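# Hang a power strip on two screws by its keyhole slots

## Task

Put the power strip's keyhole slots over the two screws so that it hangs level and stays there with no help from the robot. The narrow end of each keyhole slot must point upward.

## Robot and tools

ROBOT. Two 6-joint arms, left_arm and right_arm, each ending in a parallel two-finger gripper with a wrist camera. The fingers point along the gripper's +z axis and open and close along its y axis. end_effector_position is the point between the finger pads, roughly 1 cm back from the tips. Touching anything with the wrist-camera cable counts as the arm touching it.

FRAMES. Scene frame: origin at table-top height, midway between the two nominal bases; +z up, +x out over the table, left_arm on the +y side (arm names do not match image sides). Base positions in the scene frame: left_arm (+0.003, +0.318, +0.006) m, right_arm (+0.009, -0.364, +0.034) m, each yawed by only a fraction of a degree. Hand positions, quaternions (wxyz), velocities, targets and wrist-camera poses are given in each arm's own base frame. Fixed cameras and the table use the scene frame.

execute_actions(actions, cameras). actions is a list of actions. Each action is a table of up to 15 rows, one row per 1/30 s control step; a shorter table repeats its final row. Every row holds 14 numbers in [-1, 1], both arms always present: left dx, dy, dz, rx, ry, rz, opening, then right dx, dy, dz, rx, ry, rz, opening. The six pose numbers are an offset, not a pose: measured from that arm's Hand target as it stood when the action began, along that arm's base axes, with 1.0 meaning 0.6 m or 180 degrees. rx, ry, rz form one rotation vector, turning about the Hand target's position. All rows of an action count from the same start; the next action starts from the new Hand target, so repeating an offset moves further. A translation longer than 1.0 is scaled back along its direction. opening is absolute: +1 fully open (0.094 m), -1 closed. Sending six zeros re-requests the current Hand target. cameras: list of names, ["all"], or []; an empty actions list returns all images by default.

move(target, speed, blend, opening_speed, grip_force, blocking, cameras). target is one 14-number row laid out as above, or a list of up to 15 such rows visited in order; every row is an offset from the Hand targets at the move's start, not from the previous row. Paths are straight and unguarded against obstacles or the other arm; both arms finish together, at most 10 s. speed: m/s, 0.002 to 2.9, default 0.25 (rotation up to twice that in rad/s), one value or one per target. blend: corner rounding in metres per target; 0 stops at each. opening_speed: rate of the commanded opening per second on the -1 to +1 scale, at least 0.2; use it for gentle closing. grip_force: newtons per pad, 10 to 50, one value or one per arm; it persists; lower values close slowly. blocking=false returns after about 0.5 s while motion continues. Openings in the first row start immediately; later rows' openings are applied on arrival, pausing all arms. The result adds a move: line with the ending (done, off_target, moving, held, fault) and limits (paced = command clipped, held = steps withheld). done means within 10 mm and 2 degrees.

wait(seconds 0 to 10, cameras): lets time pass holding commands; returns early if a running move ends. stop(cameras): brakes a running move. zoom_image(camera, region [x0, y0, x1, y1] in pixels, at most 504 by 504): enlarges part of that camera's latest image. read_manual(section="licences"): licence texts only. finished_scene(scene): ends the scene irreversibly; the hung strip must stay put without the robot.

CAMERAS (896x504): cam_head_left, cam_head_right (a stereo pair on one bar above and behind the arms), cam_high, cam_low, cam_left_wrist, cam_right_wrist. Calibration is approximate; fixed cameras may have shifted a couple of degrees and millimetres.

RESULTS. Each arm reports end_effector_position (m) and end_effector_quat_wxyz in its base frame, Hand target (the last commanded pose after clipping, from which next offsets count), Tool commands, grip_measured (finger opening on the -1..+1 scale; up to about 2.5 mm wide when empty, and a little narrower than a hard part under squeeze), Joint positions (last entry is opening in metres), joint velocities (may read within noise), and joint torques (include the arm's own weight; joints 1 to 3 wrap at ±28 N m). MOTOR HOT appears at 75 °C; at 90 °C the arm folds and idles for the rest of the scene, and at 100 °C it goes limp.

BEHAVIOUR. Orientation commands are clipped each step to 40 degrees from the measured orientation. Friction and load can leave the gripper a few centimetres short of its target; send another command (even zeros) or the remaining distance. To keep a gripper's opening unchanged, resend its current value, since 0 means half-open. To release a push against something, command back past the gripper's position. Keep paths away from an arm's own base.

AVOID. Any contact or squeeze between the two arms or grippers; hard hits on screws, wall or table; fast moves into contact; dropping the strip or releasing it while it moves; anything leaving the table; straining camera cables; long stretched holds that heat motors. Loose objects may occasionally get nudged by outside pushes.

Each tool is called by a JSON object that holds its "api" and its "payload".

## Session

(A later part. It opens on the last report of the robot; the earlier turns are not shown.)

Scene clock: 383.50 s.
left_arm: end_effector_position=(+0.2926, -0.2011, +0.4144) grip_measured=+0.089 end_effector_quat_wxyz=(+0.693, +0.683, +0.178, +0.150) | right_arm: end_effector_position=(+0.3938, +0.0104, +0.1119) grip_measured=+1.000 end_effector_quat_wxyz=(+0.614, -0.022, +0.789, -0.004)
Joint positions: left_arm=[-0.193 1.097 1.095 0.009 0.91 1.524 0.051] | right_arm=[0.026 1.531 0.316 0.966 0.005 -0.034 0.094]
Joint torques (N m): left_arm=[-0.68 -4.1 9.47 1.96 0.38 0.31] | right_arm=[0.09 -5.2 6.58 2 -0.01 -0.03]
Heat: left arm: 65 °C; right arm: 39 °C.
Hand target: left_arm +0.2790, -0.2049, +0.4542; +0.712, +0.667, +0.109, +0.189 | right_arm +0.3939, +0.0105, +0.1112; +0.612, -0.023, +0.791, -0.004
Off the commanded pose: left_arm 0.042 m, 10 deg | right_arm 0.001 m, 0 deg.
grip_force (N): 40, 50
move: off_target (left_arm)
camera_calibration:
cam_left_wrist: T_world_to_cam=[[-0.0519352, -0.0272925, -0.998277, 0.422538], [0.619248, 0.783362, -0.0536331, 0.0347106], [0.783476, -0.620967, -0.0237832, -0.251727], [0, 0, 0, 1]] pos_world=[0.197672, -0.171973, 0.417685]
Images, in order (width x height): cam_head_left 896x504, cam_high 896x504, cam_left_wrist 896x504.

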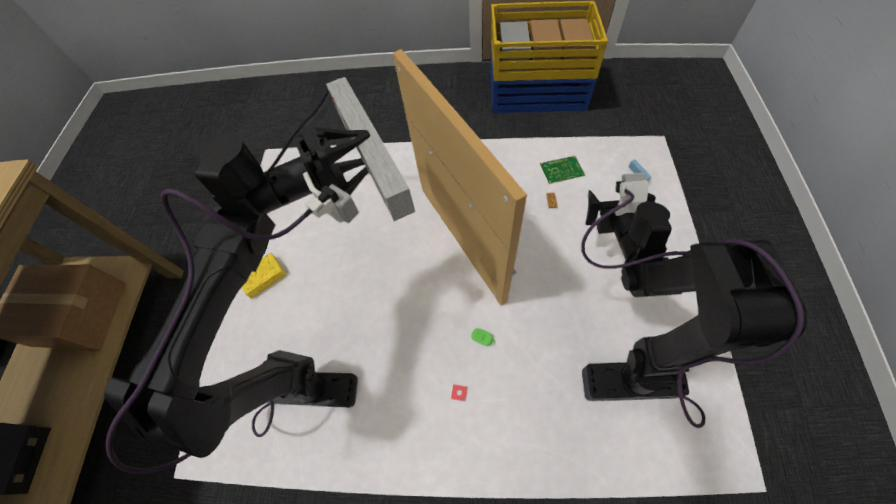

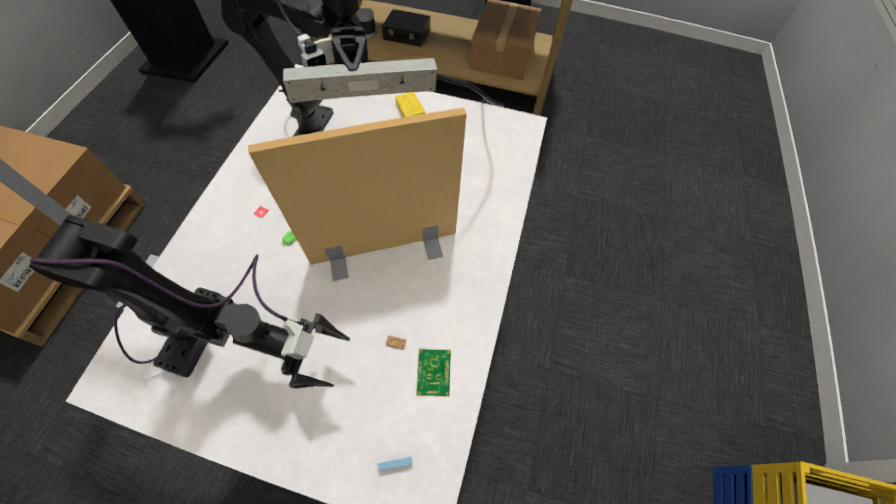

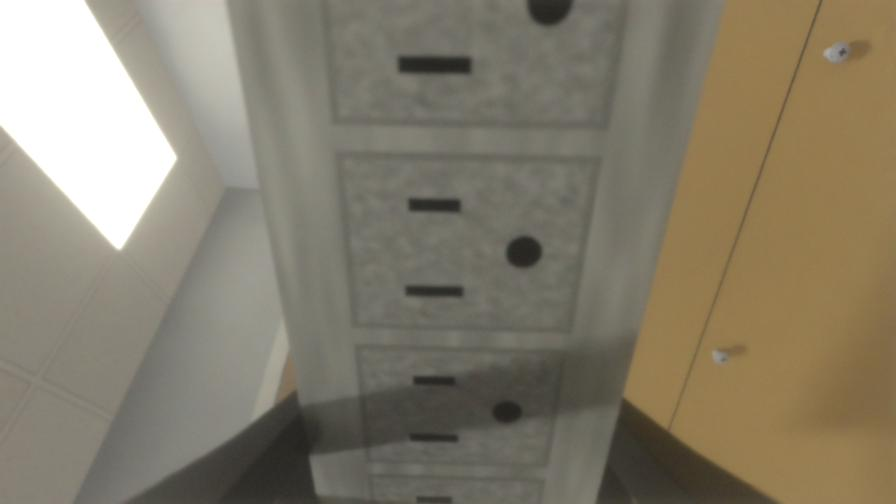

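{"api": "zoom_image", "payload": {"camera": "cam_high", "region": [275, 50, 365, 110]}}

{"api": "zoom_image", "payload": {"camera": "cam_high", "region": [355, 50, 445, 110]}}

{"api": "move", "payload": {"target": [0,-0.02,-0.43,0,0,0,-0.4,0,0,0,0,0,0,1], "speed": 0.35, "cameras": ["cam_left_wrist"]}}

Scaled by 5.600 from the camera's 896x504 image, which has a finer 1280x720 frame.

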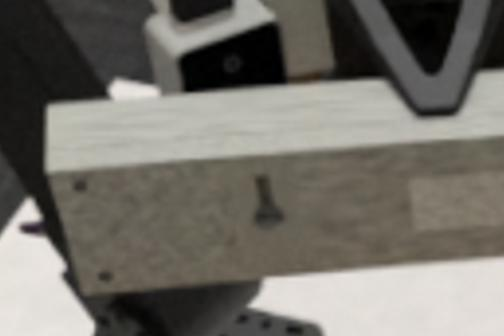

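Scaled by 5.600 from the camera's 896x504 image, which has a finer 1280x720 frame.

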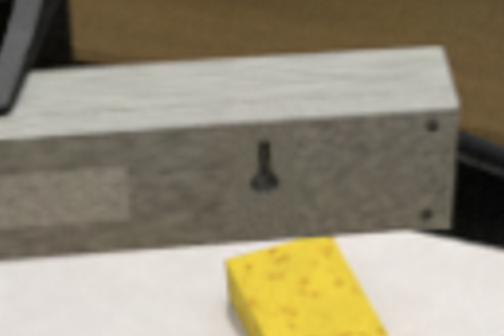

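Scene clock: 393.33 s.
left_arm: end_effector_position=(+0.2864, -0.2119, +0.1682) grip_measured=+0.089 end_effector_quat_wxyz=(+0.681, +0.695, +0.171, +0.155) | right_arm: end_effector_position=(+0.3938, +0.0104, +0.1119) grip_measured=+1.000 end_effector_quat_wxyz=(+0.614, -0.022, +0.789, -0.004)
Joint positions: left_arm=[-0.247 1.482 0.283 1.163 0.859 1.581 0.051] | right_arm=[0.026 1.531 0.316 0.966 0.005 -0.034 0.094]
Joint torques (N m): left_arm=[-1.16 -4.01 3.62 2.77 0.37 0.05] | right_arm=[-0.06 -5.11 6.6 2.04 -0.01 -0.01]
Heat: left arm: 58 °C; right arm: 39 °C.
Hand target: left_arm +0.2790, -0.2169, +0.1962; +0.712, +0.667, +0.109, +0.189 | right_arm +0.3939, +0.0105, +0.1112; +0.612, -0.023, +0.791, -0.004
Off the commanded pose: left_arm 0.029 m, 9 deg | right_arm 0.001 m, 0 deg.
grip_force (N): 40, 50
move: off_target (left_arm)
camera_calibration:
cam_left_wrist: T_world_to_cam=[[-0.0438995, 0.00869911, -0.998998, 0.181686], [0.622394, 0.782435, -0.0205368, 0.0271847], [0.781472, -0.622672, -0.0397627, -0.256608], [0, 0, 0, 1]] pos_world=[0.191589, -0.182633, 0.171858]
Images, in order (width x height): cam_left_wrist 896x504.

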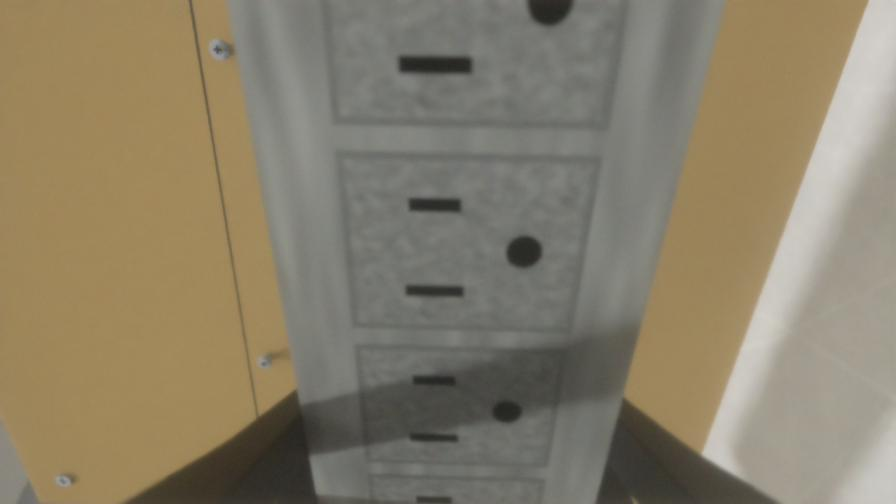

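{"api": "move", "payload": {"target": [0.032,-0.0965,0.0433,-0.003,-0.0114,0.0121,-0.4,0,0,0,0,0,0,1], "speed": 0.2, "cameras": ["cam_left_wrist","cam_head_left","cam_low"]}}

{"api": "zoom_image", "payload": {"camera": "cam_left_wrist", "region": [0, 0, 350, 252]}}

{"api": "zoom_image", "payload": {"camera": "cam_left_wrist", "region": [0, 252, 350, 504]}}

Scene clock: 450.77 s.
left_arm: end_effector_position=(+0.3009, -0.2600, +0.1804) grip_measured=+0.089 end_effector_quat_wxyz=(+0.675, +0.690, +0.179, +0.189) | right_arm: end_effector_position=(+0.3938, +0.0104, +0.1119) grip_measured=+1.000 end_effector_quat_wxyz=(+0.614, -0.022, +0.789, -0.004)
Joint positions: left_arm=[-0.464 1.523 0.383 1.121 0.58 1.601 0.051] | right_arm=[0.026 1.531 0.316 0.966 0.005 -0.034 0.094]
Joint torques (N m): left_arm=[-1.88 -4.92 7.98 2.33 0.53 0.23] | right_arm=[0.06 -5.22 6.61 2.03 -0.01 0.01]
Heat: left arm: 66 °C; right arm: 39 °C.
Hand target: left_arm +0.2981, -0.2749, +0.2221; +0.714, +0.658, +0.110, +0.214 | right_arm +0.3939, +0.0105, +0.1112; +0.612, -0.023, +0.791, -0.004
Off the commanded pose: left_arm 0.044 m, 10 deg | right_arm 0.001 m, 0 deg.
grip_force (N): 40, 50
move: off_target (left_arm)
camera_calibration:
cam_left_wrist: T_world_to_cam=[[-0.0086232, 0.0181491, -0.999798, 0.186821], [0.573813, 0.818927, 0.0099167, 0.0745835], [0.818941, -0.573611, -0.017476, -0.299843], [0, 0, 0, 1]] pos_world=[0.204368, -0.236462, 0.180804]
Images, in order (width x height): cam_head_left 896x504, cam_low 896x504, cam_left_wrist 896x504.

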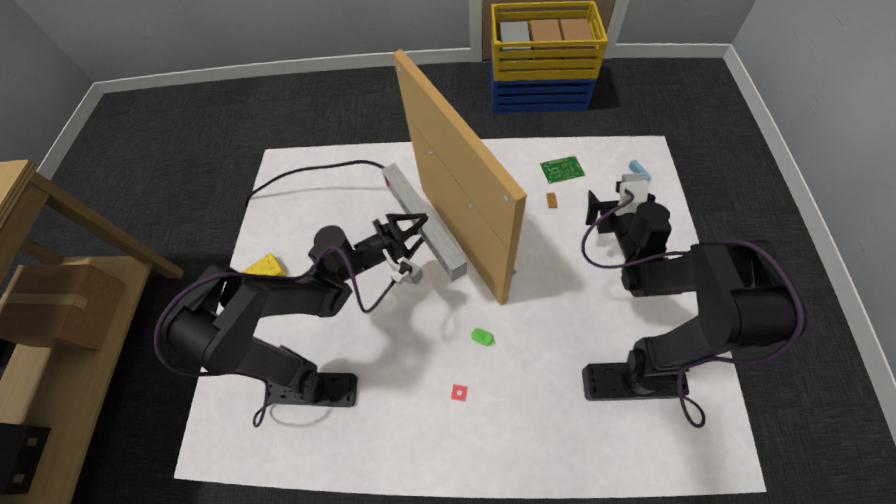

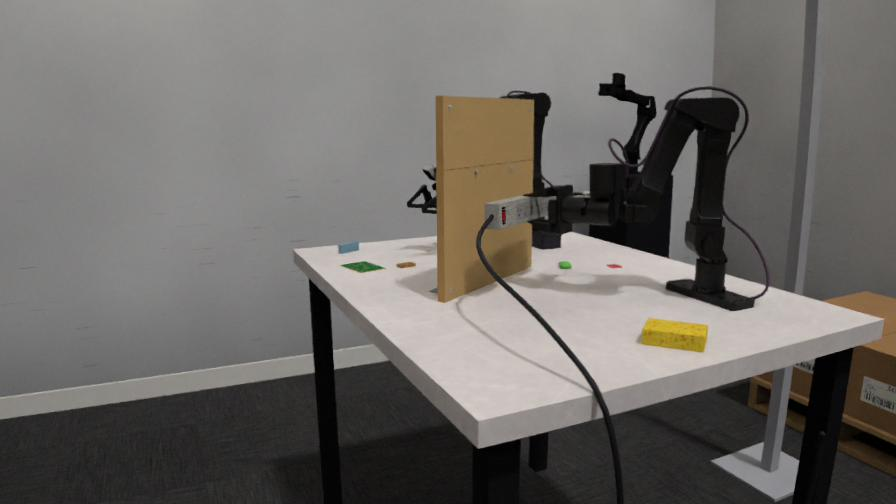

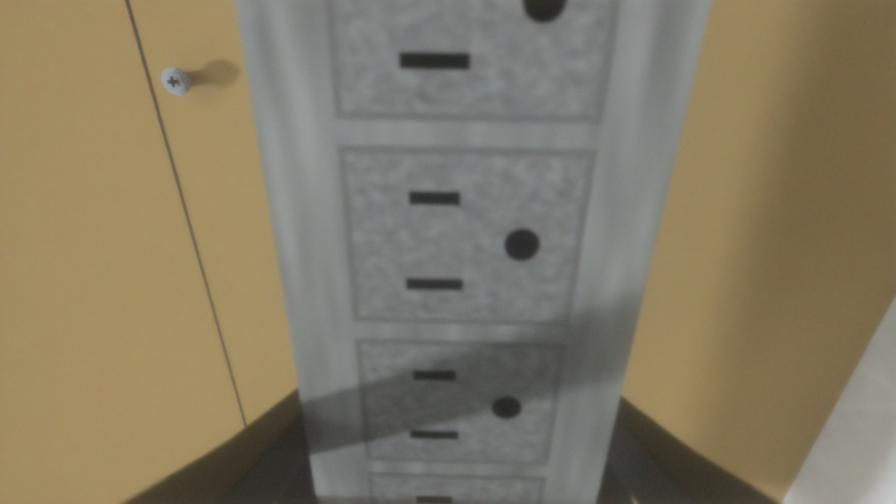

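Scaled by 1.440 from the camera's 896x504 image, which has a finer 1280x720 frame.

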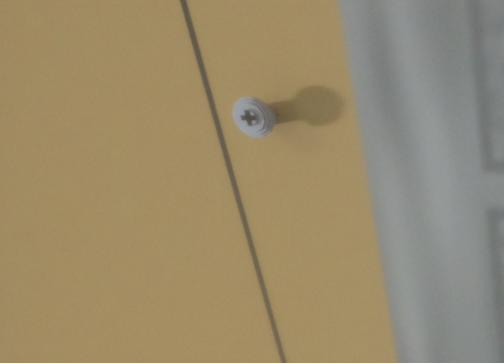

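Scaled by 1.440 from the camera's 896x504 image, which has a finer 1280x720 frame.

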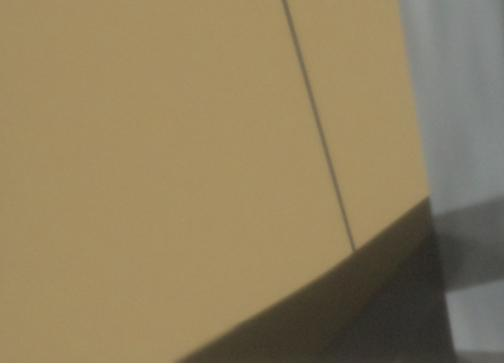

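{"api": "move", "payload": {"target": [-0.0027,-0.0015,0.1355,0,0,-0.016,-0.4,0,0,0,0,0,0,1], "speed": 0.2, "cameras": ["cam_left_wrist"]}}

Scene clock: 471.60 s.
left_arm: end_effector_position=(+0.3058, -0.2683, +0.2523) grip_measured=+0.089 end_effector_quat_wxyz=(+0.681, +0.694, +0.164, +0.167) | right_arm: end_effector_position=(+0.3938, +0.0104, +0.1119) grip_measured=+1.000 end_effector_quat_wxyz=(+0.614, -0.022, +0.789, -0.004)
Joint positions: left_arm=[-0.453 1.322 0.595 0.706 0.645 1.591 0.051] | right_arm=[0.026 1.531 0.316 0.966 0.005 -0.034 0.094]
Joint torques (N m): left_arm=[-0.88 -7.12 9.09 2.14 0.6 0.2] | right_arm=[-0.01 -5.24 6.72 2 -0.02 0.01]
Heat: left arm: 64 °C; right arm: 39 °C.
Hand target: left_arm +0.2965, -0.2758, +0.3035; +0.719, +0.661, +0.093, +0.196 | right_arm +0.3939, +0.0105, +0.1112; +0.612, -0.023, +0.791, -0.004
Off the commanded pose: left_arm 0.052 m, 10 deg | right_arm 0.001 m, 0 deg.
grip_force (N): 40, 50
move: off_target (left_arm)
camera_calibration:
cam_left_wrist: T_world_to_cam=[[-0.017104, 0.0133188, -0.999765, 0.260249], [0.616893, 0.787047, -0.0000688133, 0.0585928], [0.786861, -0.61675, -0.0216779, -0.30817], [0, 0, 0, 1]] pos_world=[0.210793, -0.239646, 0.253511]
Images, in order (width x height): cam_left_wrist 896x504.

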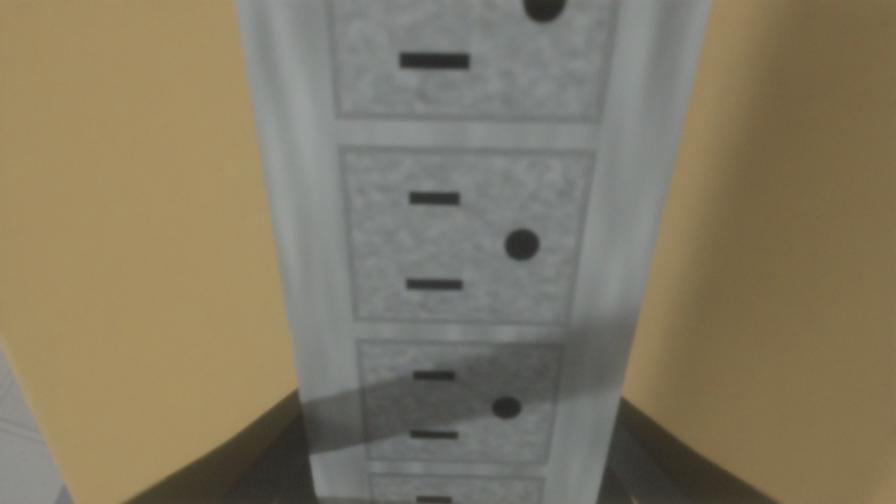

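{"api": "move", "payload": {"target": [0.0168,-0.038,0.018,0,0,0,-0.4,0,0,0,0,0,0,1], "speed": 0.1, "cameras": ["cam_left_wrist","cam_head_left","cam_head_right","cam_low"]}}

{"api": "zoom_image", "payload": {"camera": "cam_head_left", "region": [350, 90, 550, 300]}}

{"api": "zoom_image", "payload": {"camera": "cam_low", "region": [430, 90, 590, 240]}}

{"api": "zoom_image", "payload": {"camera": "cam_head_right", "region": [350, 90, 550, 300]}}

Scene clock: 481.03 s.
left_arm: end_effector_position=(+0.3105, -0.2861, +0.2660) grip_measured=+0.089 end_effector_quat_wxyz=(+0.683, +0.693, +0.159, +0.167) | right_arm: end_effector_position=(+0.3938, +0.0104, +0.1119) grip_measured=+1.000 end_effector_quat_wxyz=(+0.614, -0.022, +0.789, -0.004)
Joint positions: left_arm=[-0.502 1.352 0.673 0.666 0.603 1.593 0.051] | right_arm=[0.026 1.531 0.316 0.966 0.005 -0.034 0.094]
Joint torques (N m): left_arm=[-1.69 -5.03 10.24 2.2 0.44 0.27] | right_arm=[-0.05 -5.14 6.6 2.01 0.01 0.01]
Heat: left arm: 60 °C; right arm: 39 °C.
Hand target: left_arm +0.3065, -0.2985, +0.3143; +0.719, +0.661, +0.093, +0.196 | right_arm +0.3939, +0.0105, +0.1112; +0.612, -0.023, +0.791, -0.004
Off the commanded pose: left_arm 0.050 m, 10 deg | right_arm 0.001 m, 0 deg.
grip_force (N): 40, 50
move: off_target (left_arm)
camera_calibration:
cam_left_wrist: T_world_to_cam=[[-0.0095589, 0.0121588, -0.99988, 0.271545], [0.622592, 0.782539, 0.00356384, 0.065726], [0.782488, -0.622483, -0.0150502, -0.324661], [0, 0, 0, 1]] pos_world=[0.215718, -0.256831, 0.266392]
Images, in order (width x height): cam_head_left 896x504, cam_head_right 896x504, cam_low 896x504, cam_left_wrist 896x504.

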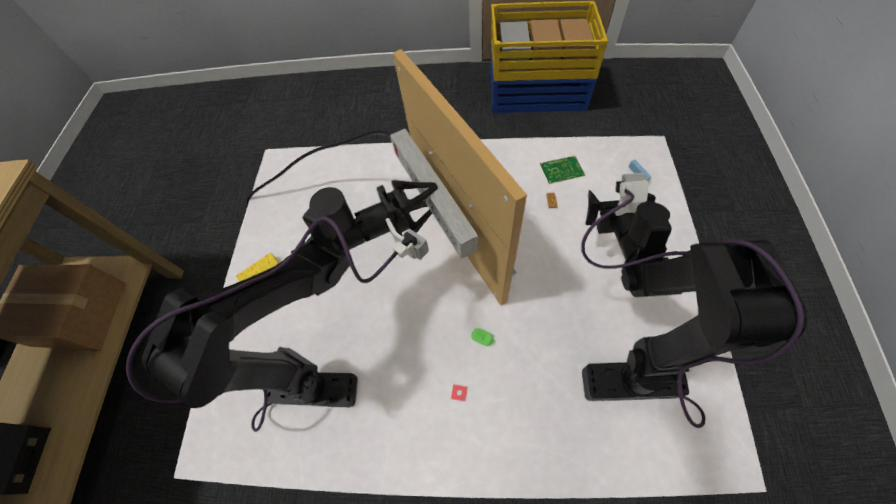

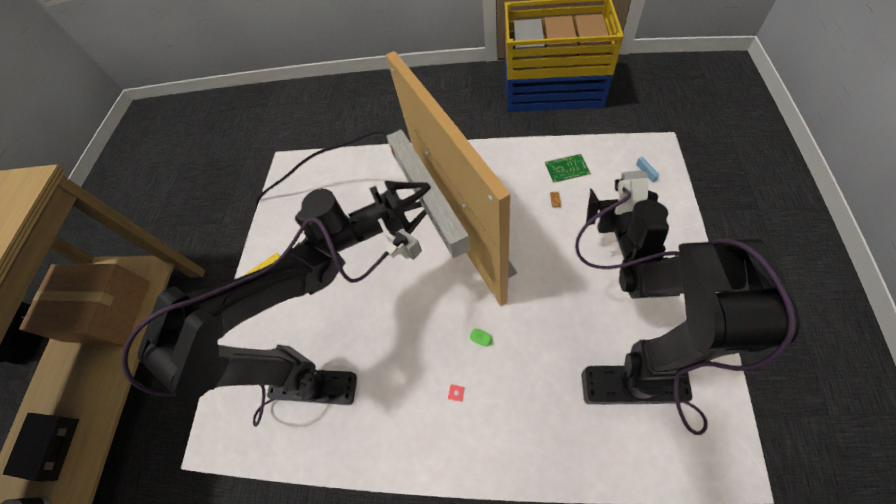

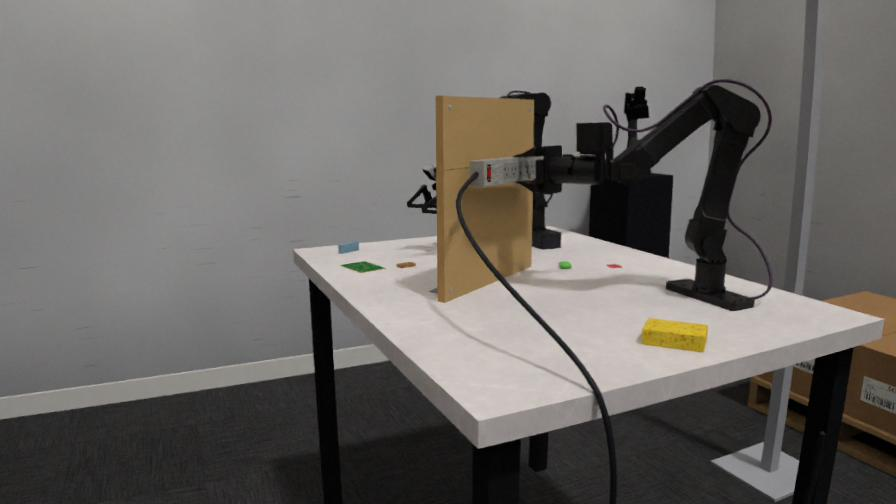

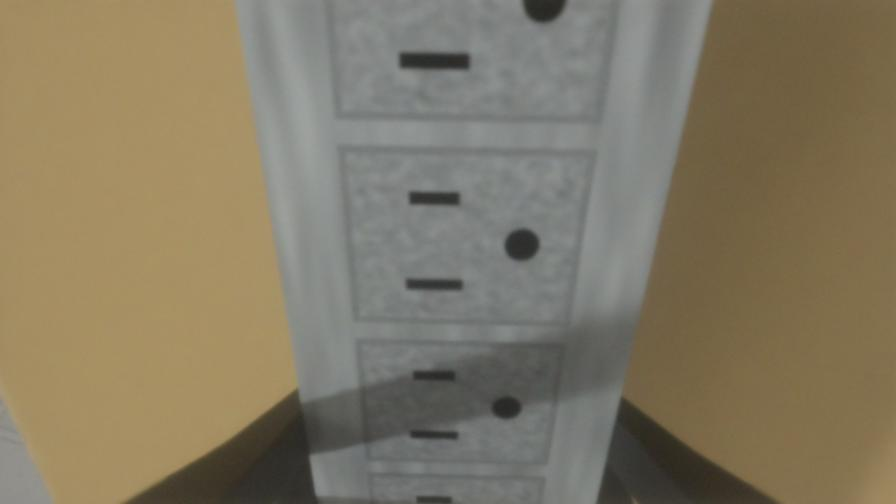

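Scaled by 2.400 from the camera's 896x504 image, which has a finer 1280x720 frame.

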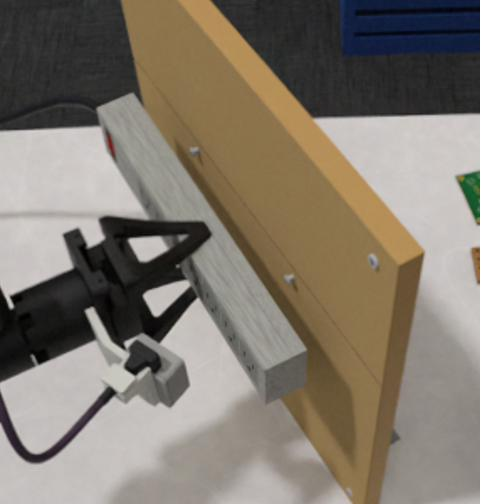

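Scaled by 3.150 from the camera's 896x504 image, which has a finer 1280x720 frame.

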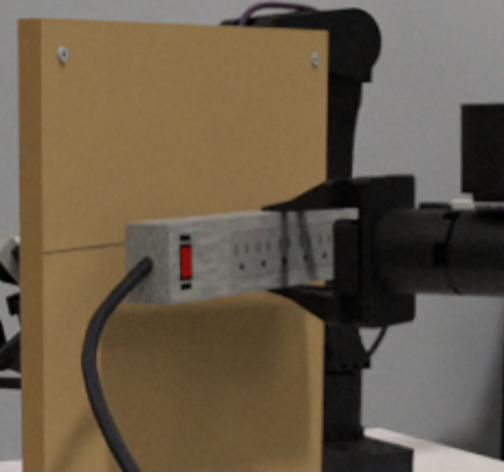

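Scaled by 2.400 from the camera's 896x504 image, which has a finer 1280x720 frame.

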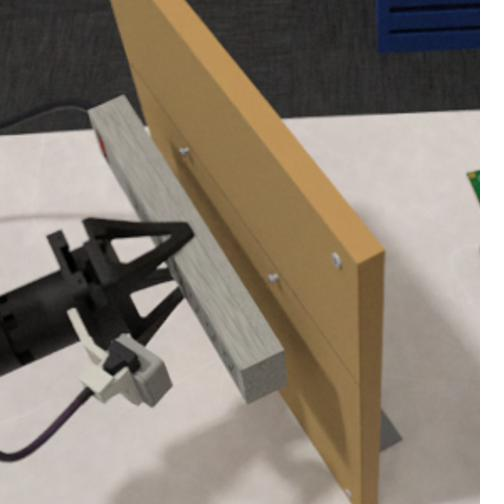

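{"api": "zoom_image", "payload": {"camera": "cam_head_left", "region": [380, 110, 460, 170]}}

{"api": "zoom_image", "payload": {"camera": "cam_head_left", "region": [430, 180, 510, 260]}}

{"api": "zoom_image", "payload": {"camera": "cam_head_right", "region": [380, 110, 460, 170]}}

{"api": "zoom_image", "payload": {"camera": "cam_head_right", "region": [420, 180, 500, 260]}}

Scaled by 6.300 from the camera's 896x504 image, which has a finer 1280x720 frame.

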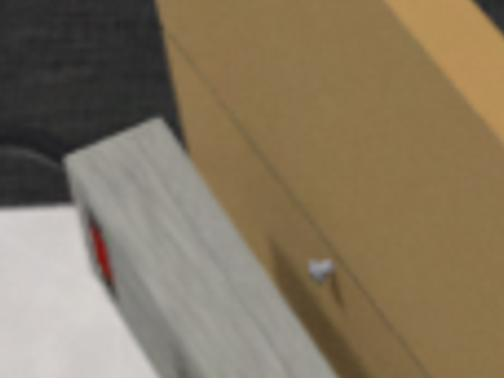

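Scaled by 6.300 from the camera's 896x504 image, which has a finer 1280x720 frame.

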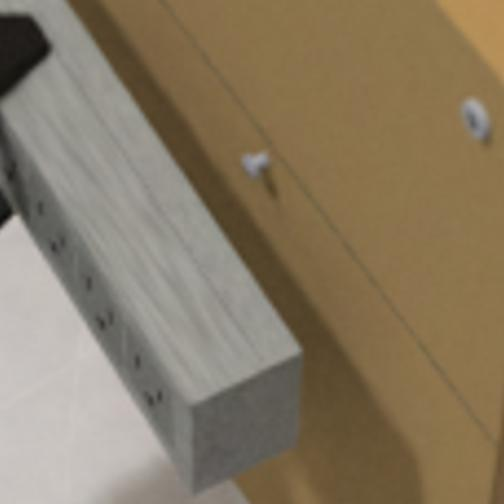

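Scaled by 6.300 from the camera's 896x504 image, which has a finer 1280x720 frame.

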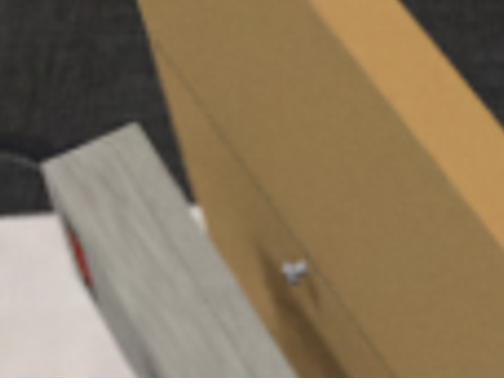

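Scaled by 6.300 from the camera's 896x504 image, which has a finer 1280x720 frame.

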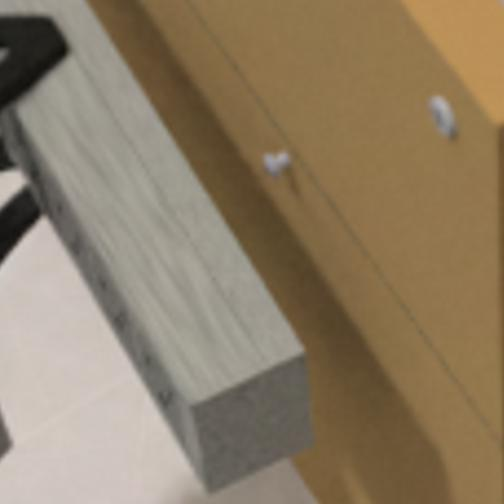

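{"api": "move", "payload": {"target": [0.0192,-0.0142,-0.0072,0,0,0.0078,-0.4,0,0,0,0,0,0,1], "speed": 0.06, "cameras": ["cam_head_left","cam_head_right","cam_left_wrist"]}}

{"api": "zoom_image", "payload": {"camera": "cam_head_left", "region": [380, 110, 460, 170]}}

{"api": "zoom_image", "payload": {"camera": "cam_head_left", "region": [430, 180, 510, 260]}}

{"api": "zoom_image", "payload": {"camera": "cam_head_right", "region": [380, 110, 460, 170]}}

{"api": "zoom_image", "payload": {"camera": "cam_head_right", "region": [420, 180, 500, 260]}}

Scene clock: 566.47 s.
left_arm: end_effector_position=(+0.3203, -0.2934, +0.2585) grip_measured=+0.089 end_effector_quat_wxyz=(+0.676, +0.697, +0.168, +0.173) | right_arm: end_effector_position=(+0.3938, +0.0104, +0.1119) grip_measured=+1.000 end_effector_quat_wxyz=(+0.614, -0.022, +0.789, -0.004)
Joint positions: left_arm=[-0.521 1.401 0.696 0.673 0.562 1.602 0.051] | right_arm=[0.026 1.531 0.316 0.966 0.005 -0.034 0.094]
Joint torques (N m): left_arm=[-1.59 -5.26 10.26 2.33 0.43 0.26] | right_arm=[0.09 -5.26 6.48 2.04 -0.02 -0.02]
Heat: left arm: 58 °C; right arm: 39 °C.
Hand target: left_arm +0.3181, -0.3071, +0.3101; +0.716, +0.659, +0.101, +0.205 | right_arm +0.3939, +0.0105, +0.1112; +0.612, -0.023, +0.791, -0.004
Off the commanded pose: left_arm 0.053 m, 11 deg | right_arm 0.001 m, 0 deg.
grip_force (N): 40, 50
move: off_target (left_arm)
camera_calibration:
cam_left_wrist: T_world_to_cam=[[-0.0172951, 0.025798, -0.999518, 0.270676], [0.605055, 0.79612, 0.0100786, 0.0733104], [0.795996, -0.604589, -0.0293782, -0.332327], [0, 0, 0, 1]] pos_world=[0.224855, -0.266268, 0.260044]
Images, in order (width x height): cam_head_left 896x504, cam_head_right 896x504, cam_left_wrist 896x504.

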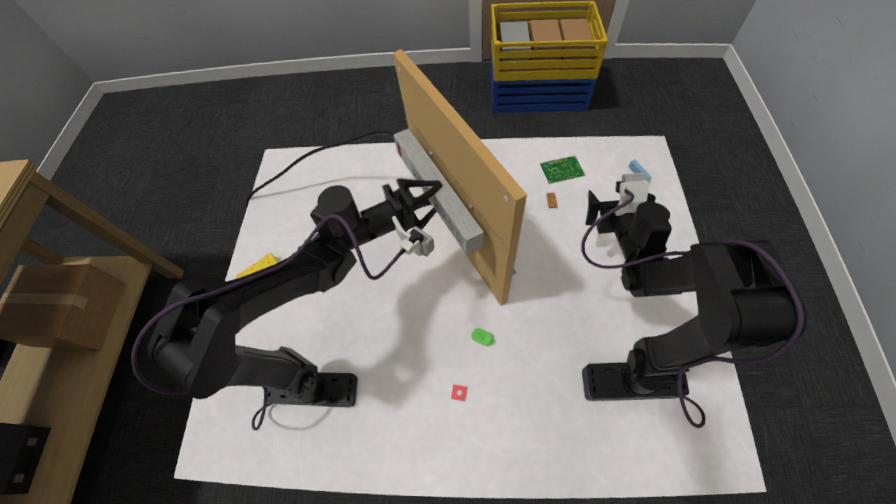

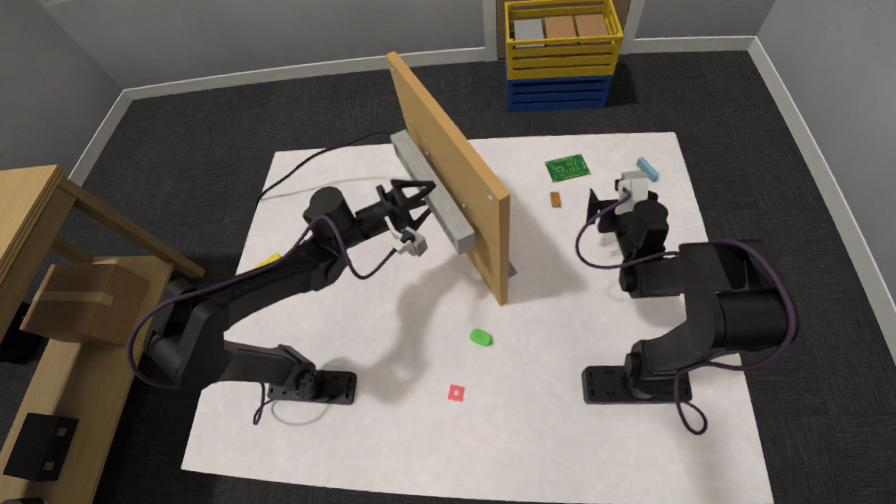

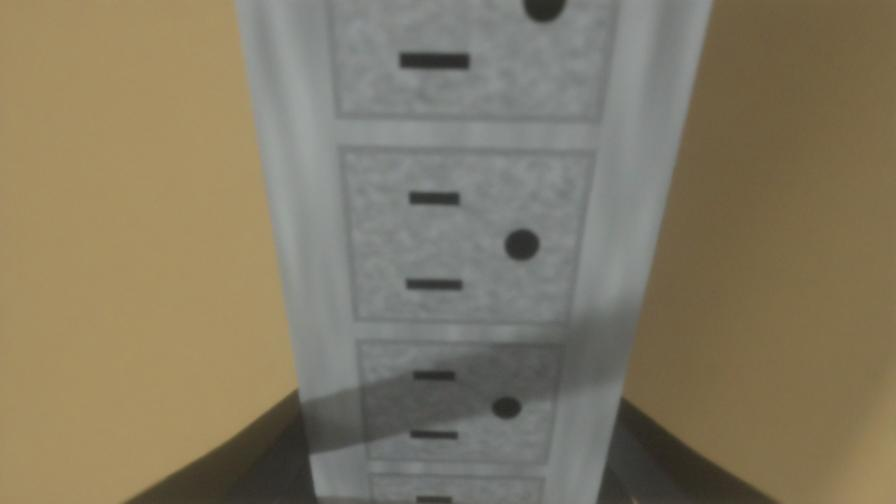

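Scaled by 6.300 from the camera's 896x504 image, which has a finer 1280x720 frame.

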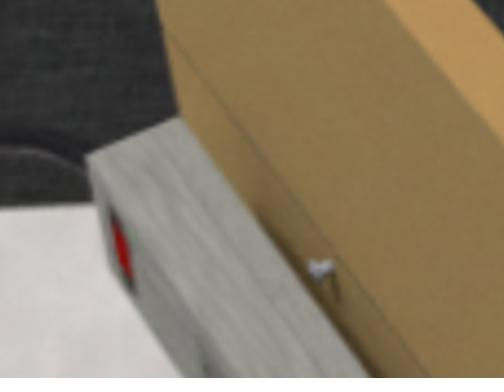

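Scaled by 6.300 from the camera's 896x504 image, which has a finer 1280x720 frame.

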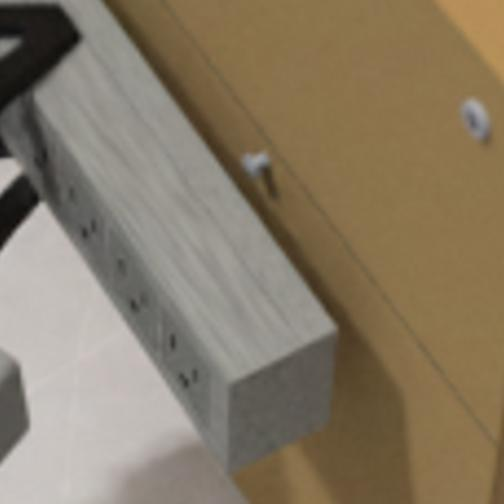

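Scaled by 6.300 from the camera's 896x504 image, which has a finer 1280x720 frame.

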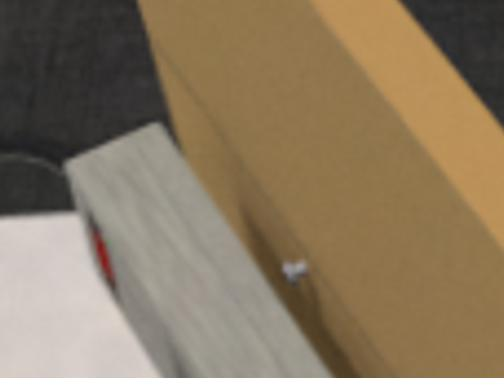

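Scaled by 6.300 from the camera's 896x504 image, which has a finer 1280x720 frame.

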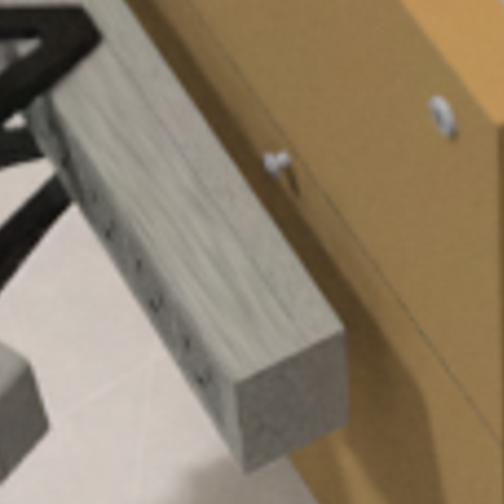

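{"api": "move", "payload": {"target": [0.013,-0.01,0.0058,0,0,0.0015,-0.4,0,0,0,0,0,0,1], "speed": 0.06, "cameras": ["cam_head_left","cam_head_right","cam_low"]}}

{"api": "zoom_image", "payload": {"camera": "cam_head_left", "region": [380, 110, 460, 170]}}

{"api": "zoom_image", "payload": {"camera": "cam_head_left", "region": [430, 180, 510, 260]}}

{"api": "zoom_image", "payload": {"camera": "cam_low", "region": [430, 130, 550, 210]}}

{"api": "zoom_image", "payload": {"camera": "cam_head_right", "region": [420, 180, 500, 260]}}

Scene clock: 620.50 s.
left_arm: end_effector_position=(+0.3303, -0.2980, +0.2623) grip_measured=+0.089 end_effector_quat_wxyz=(+0.675, +0.695, +0.171, +0.180) | right_arm: end_effector_position=(+0.3938, +0.0104, +0.1119) grip_measured=+1.000 end_effector_quat_wxyz=(+0.614, -0.022, +0.789, -0.004)
Joint positions: left_arm=[-0.525 1.436 0.737 0.673 0.545 1.604 0.051] | right_arm=[0.026 1.531 0.316 0.966 0.005 -0.034 0.094]
Joint torques (N m): left_arm=[-1.84 -5.67 10.4 2.27 0.5 0.26] | right_arm=[0.17 -5.24 6.52 2.03 -0.02 -0.01]
Heat: left arm: 66 °C; right arm: 38 °C.
Hand target: left_arm +0.3259, -0.3130, +0.3136; +0.716, +0.659, +0.103, +0.206 | right_arm +0.3939, +0.0105, +0.1112; +0.612, -0.023, +0.791, -0.004
Off the commanded pose: left_arm 0.054 m, 10 deg | right_arm 0.001 m, 0 deg.
grip_force (N): 40, 50
move: off_target (left_arm)
Images, in order (width x height): cam_head_left 896x504, cam_head_right 896x504, cam_low 896x504.

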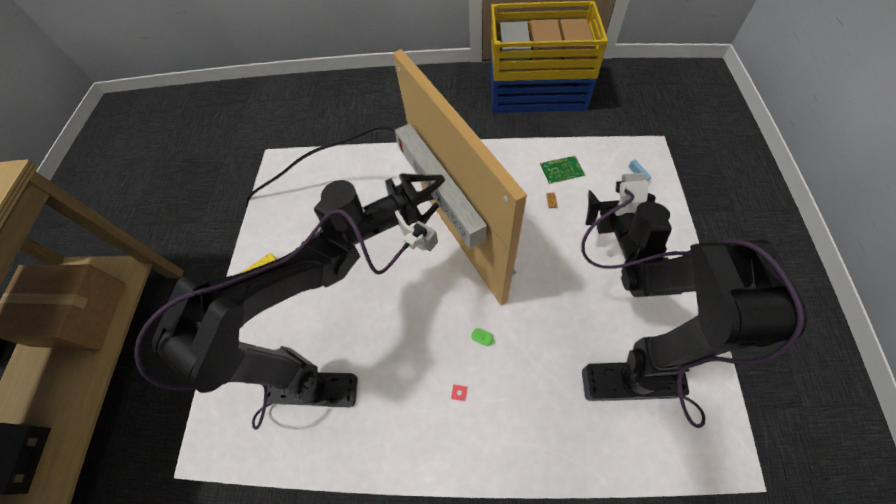

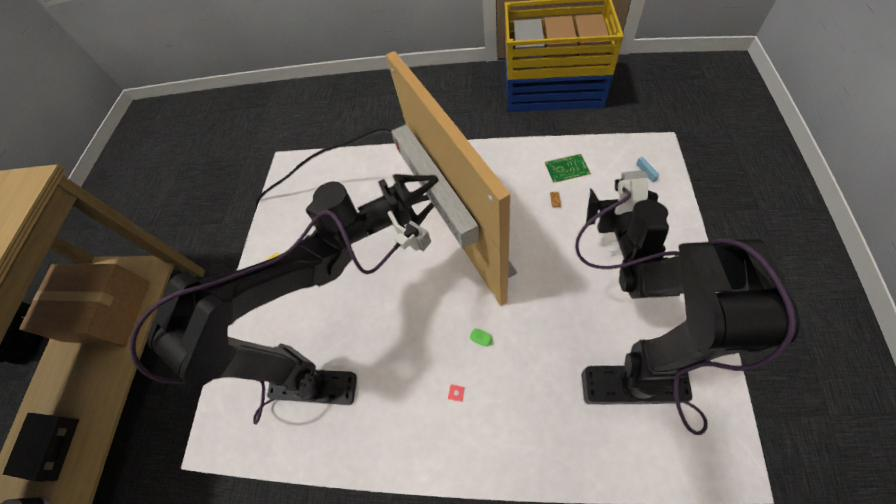

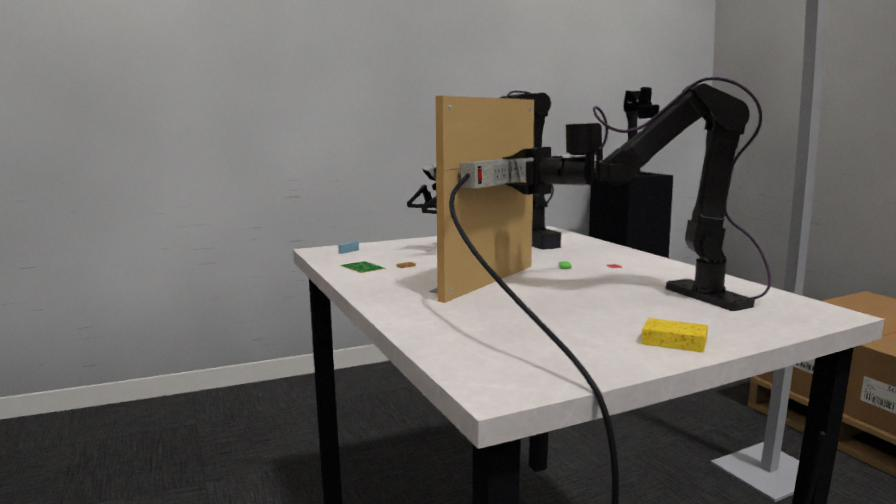

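Scaled by 6.300 from the camera's 896x504 image, which has a finer 1280x720 frame.

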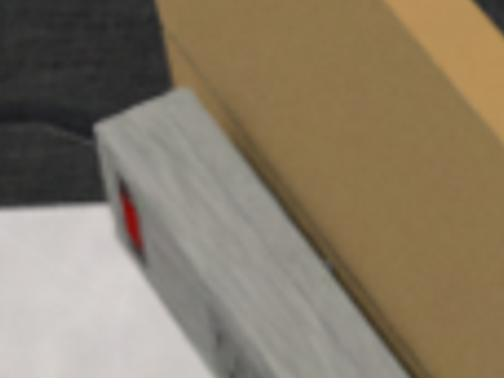

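Scaled by 6.300 from the camera's 896x504 image, which has a finer 1280x720 frame.

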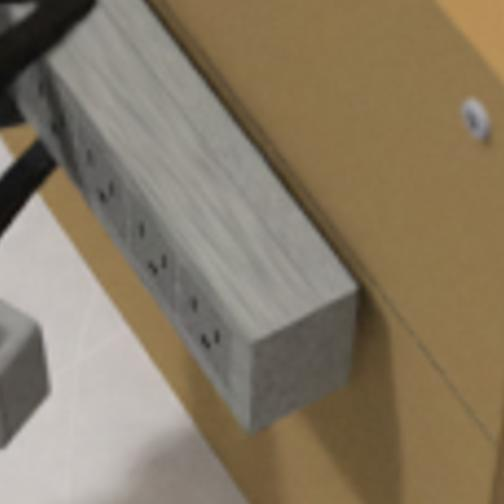

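Scaled by 4.200 from the camera's 896x504 image, which has a finer 1280x720 frame.

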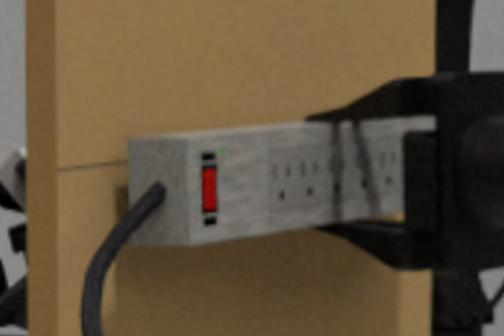

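Scaled by 6.300 from the camera's 896x504 image, which has a finer 1280x720 frame.

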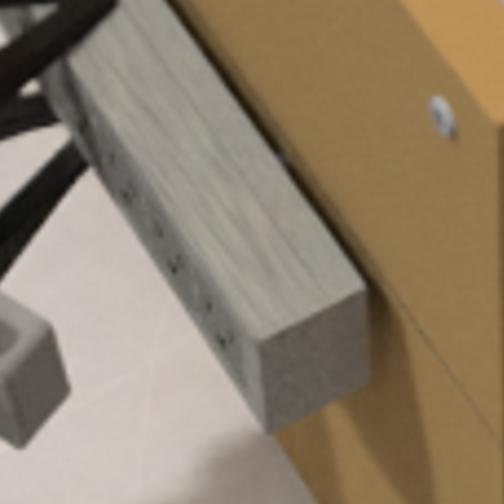

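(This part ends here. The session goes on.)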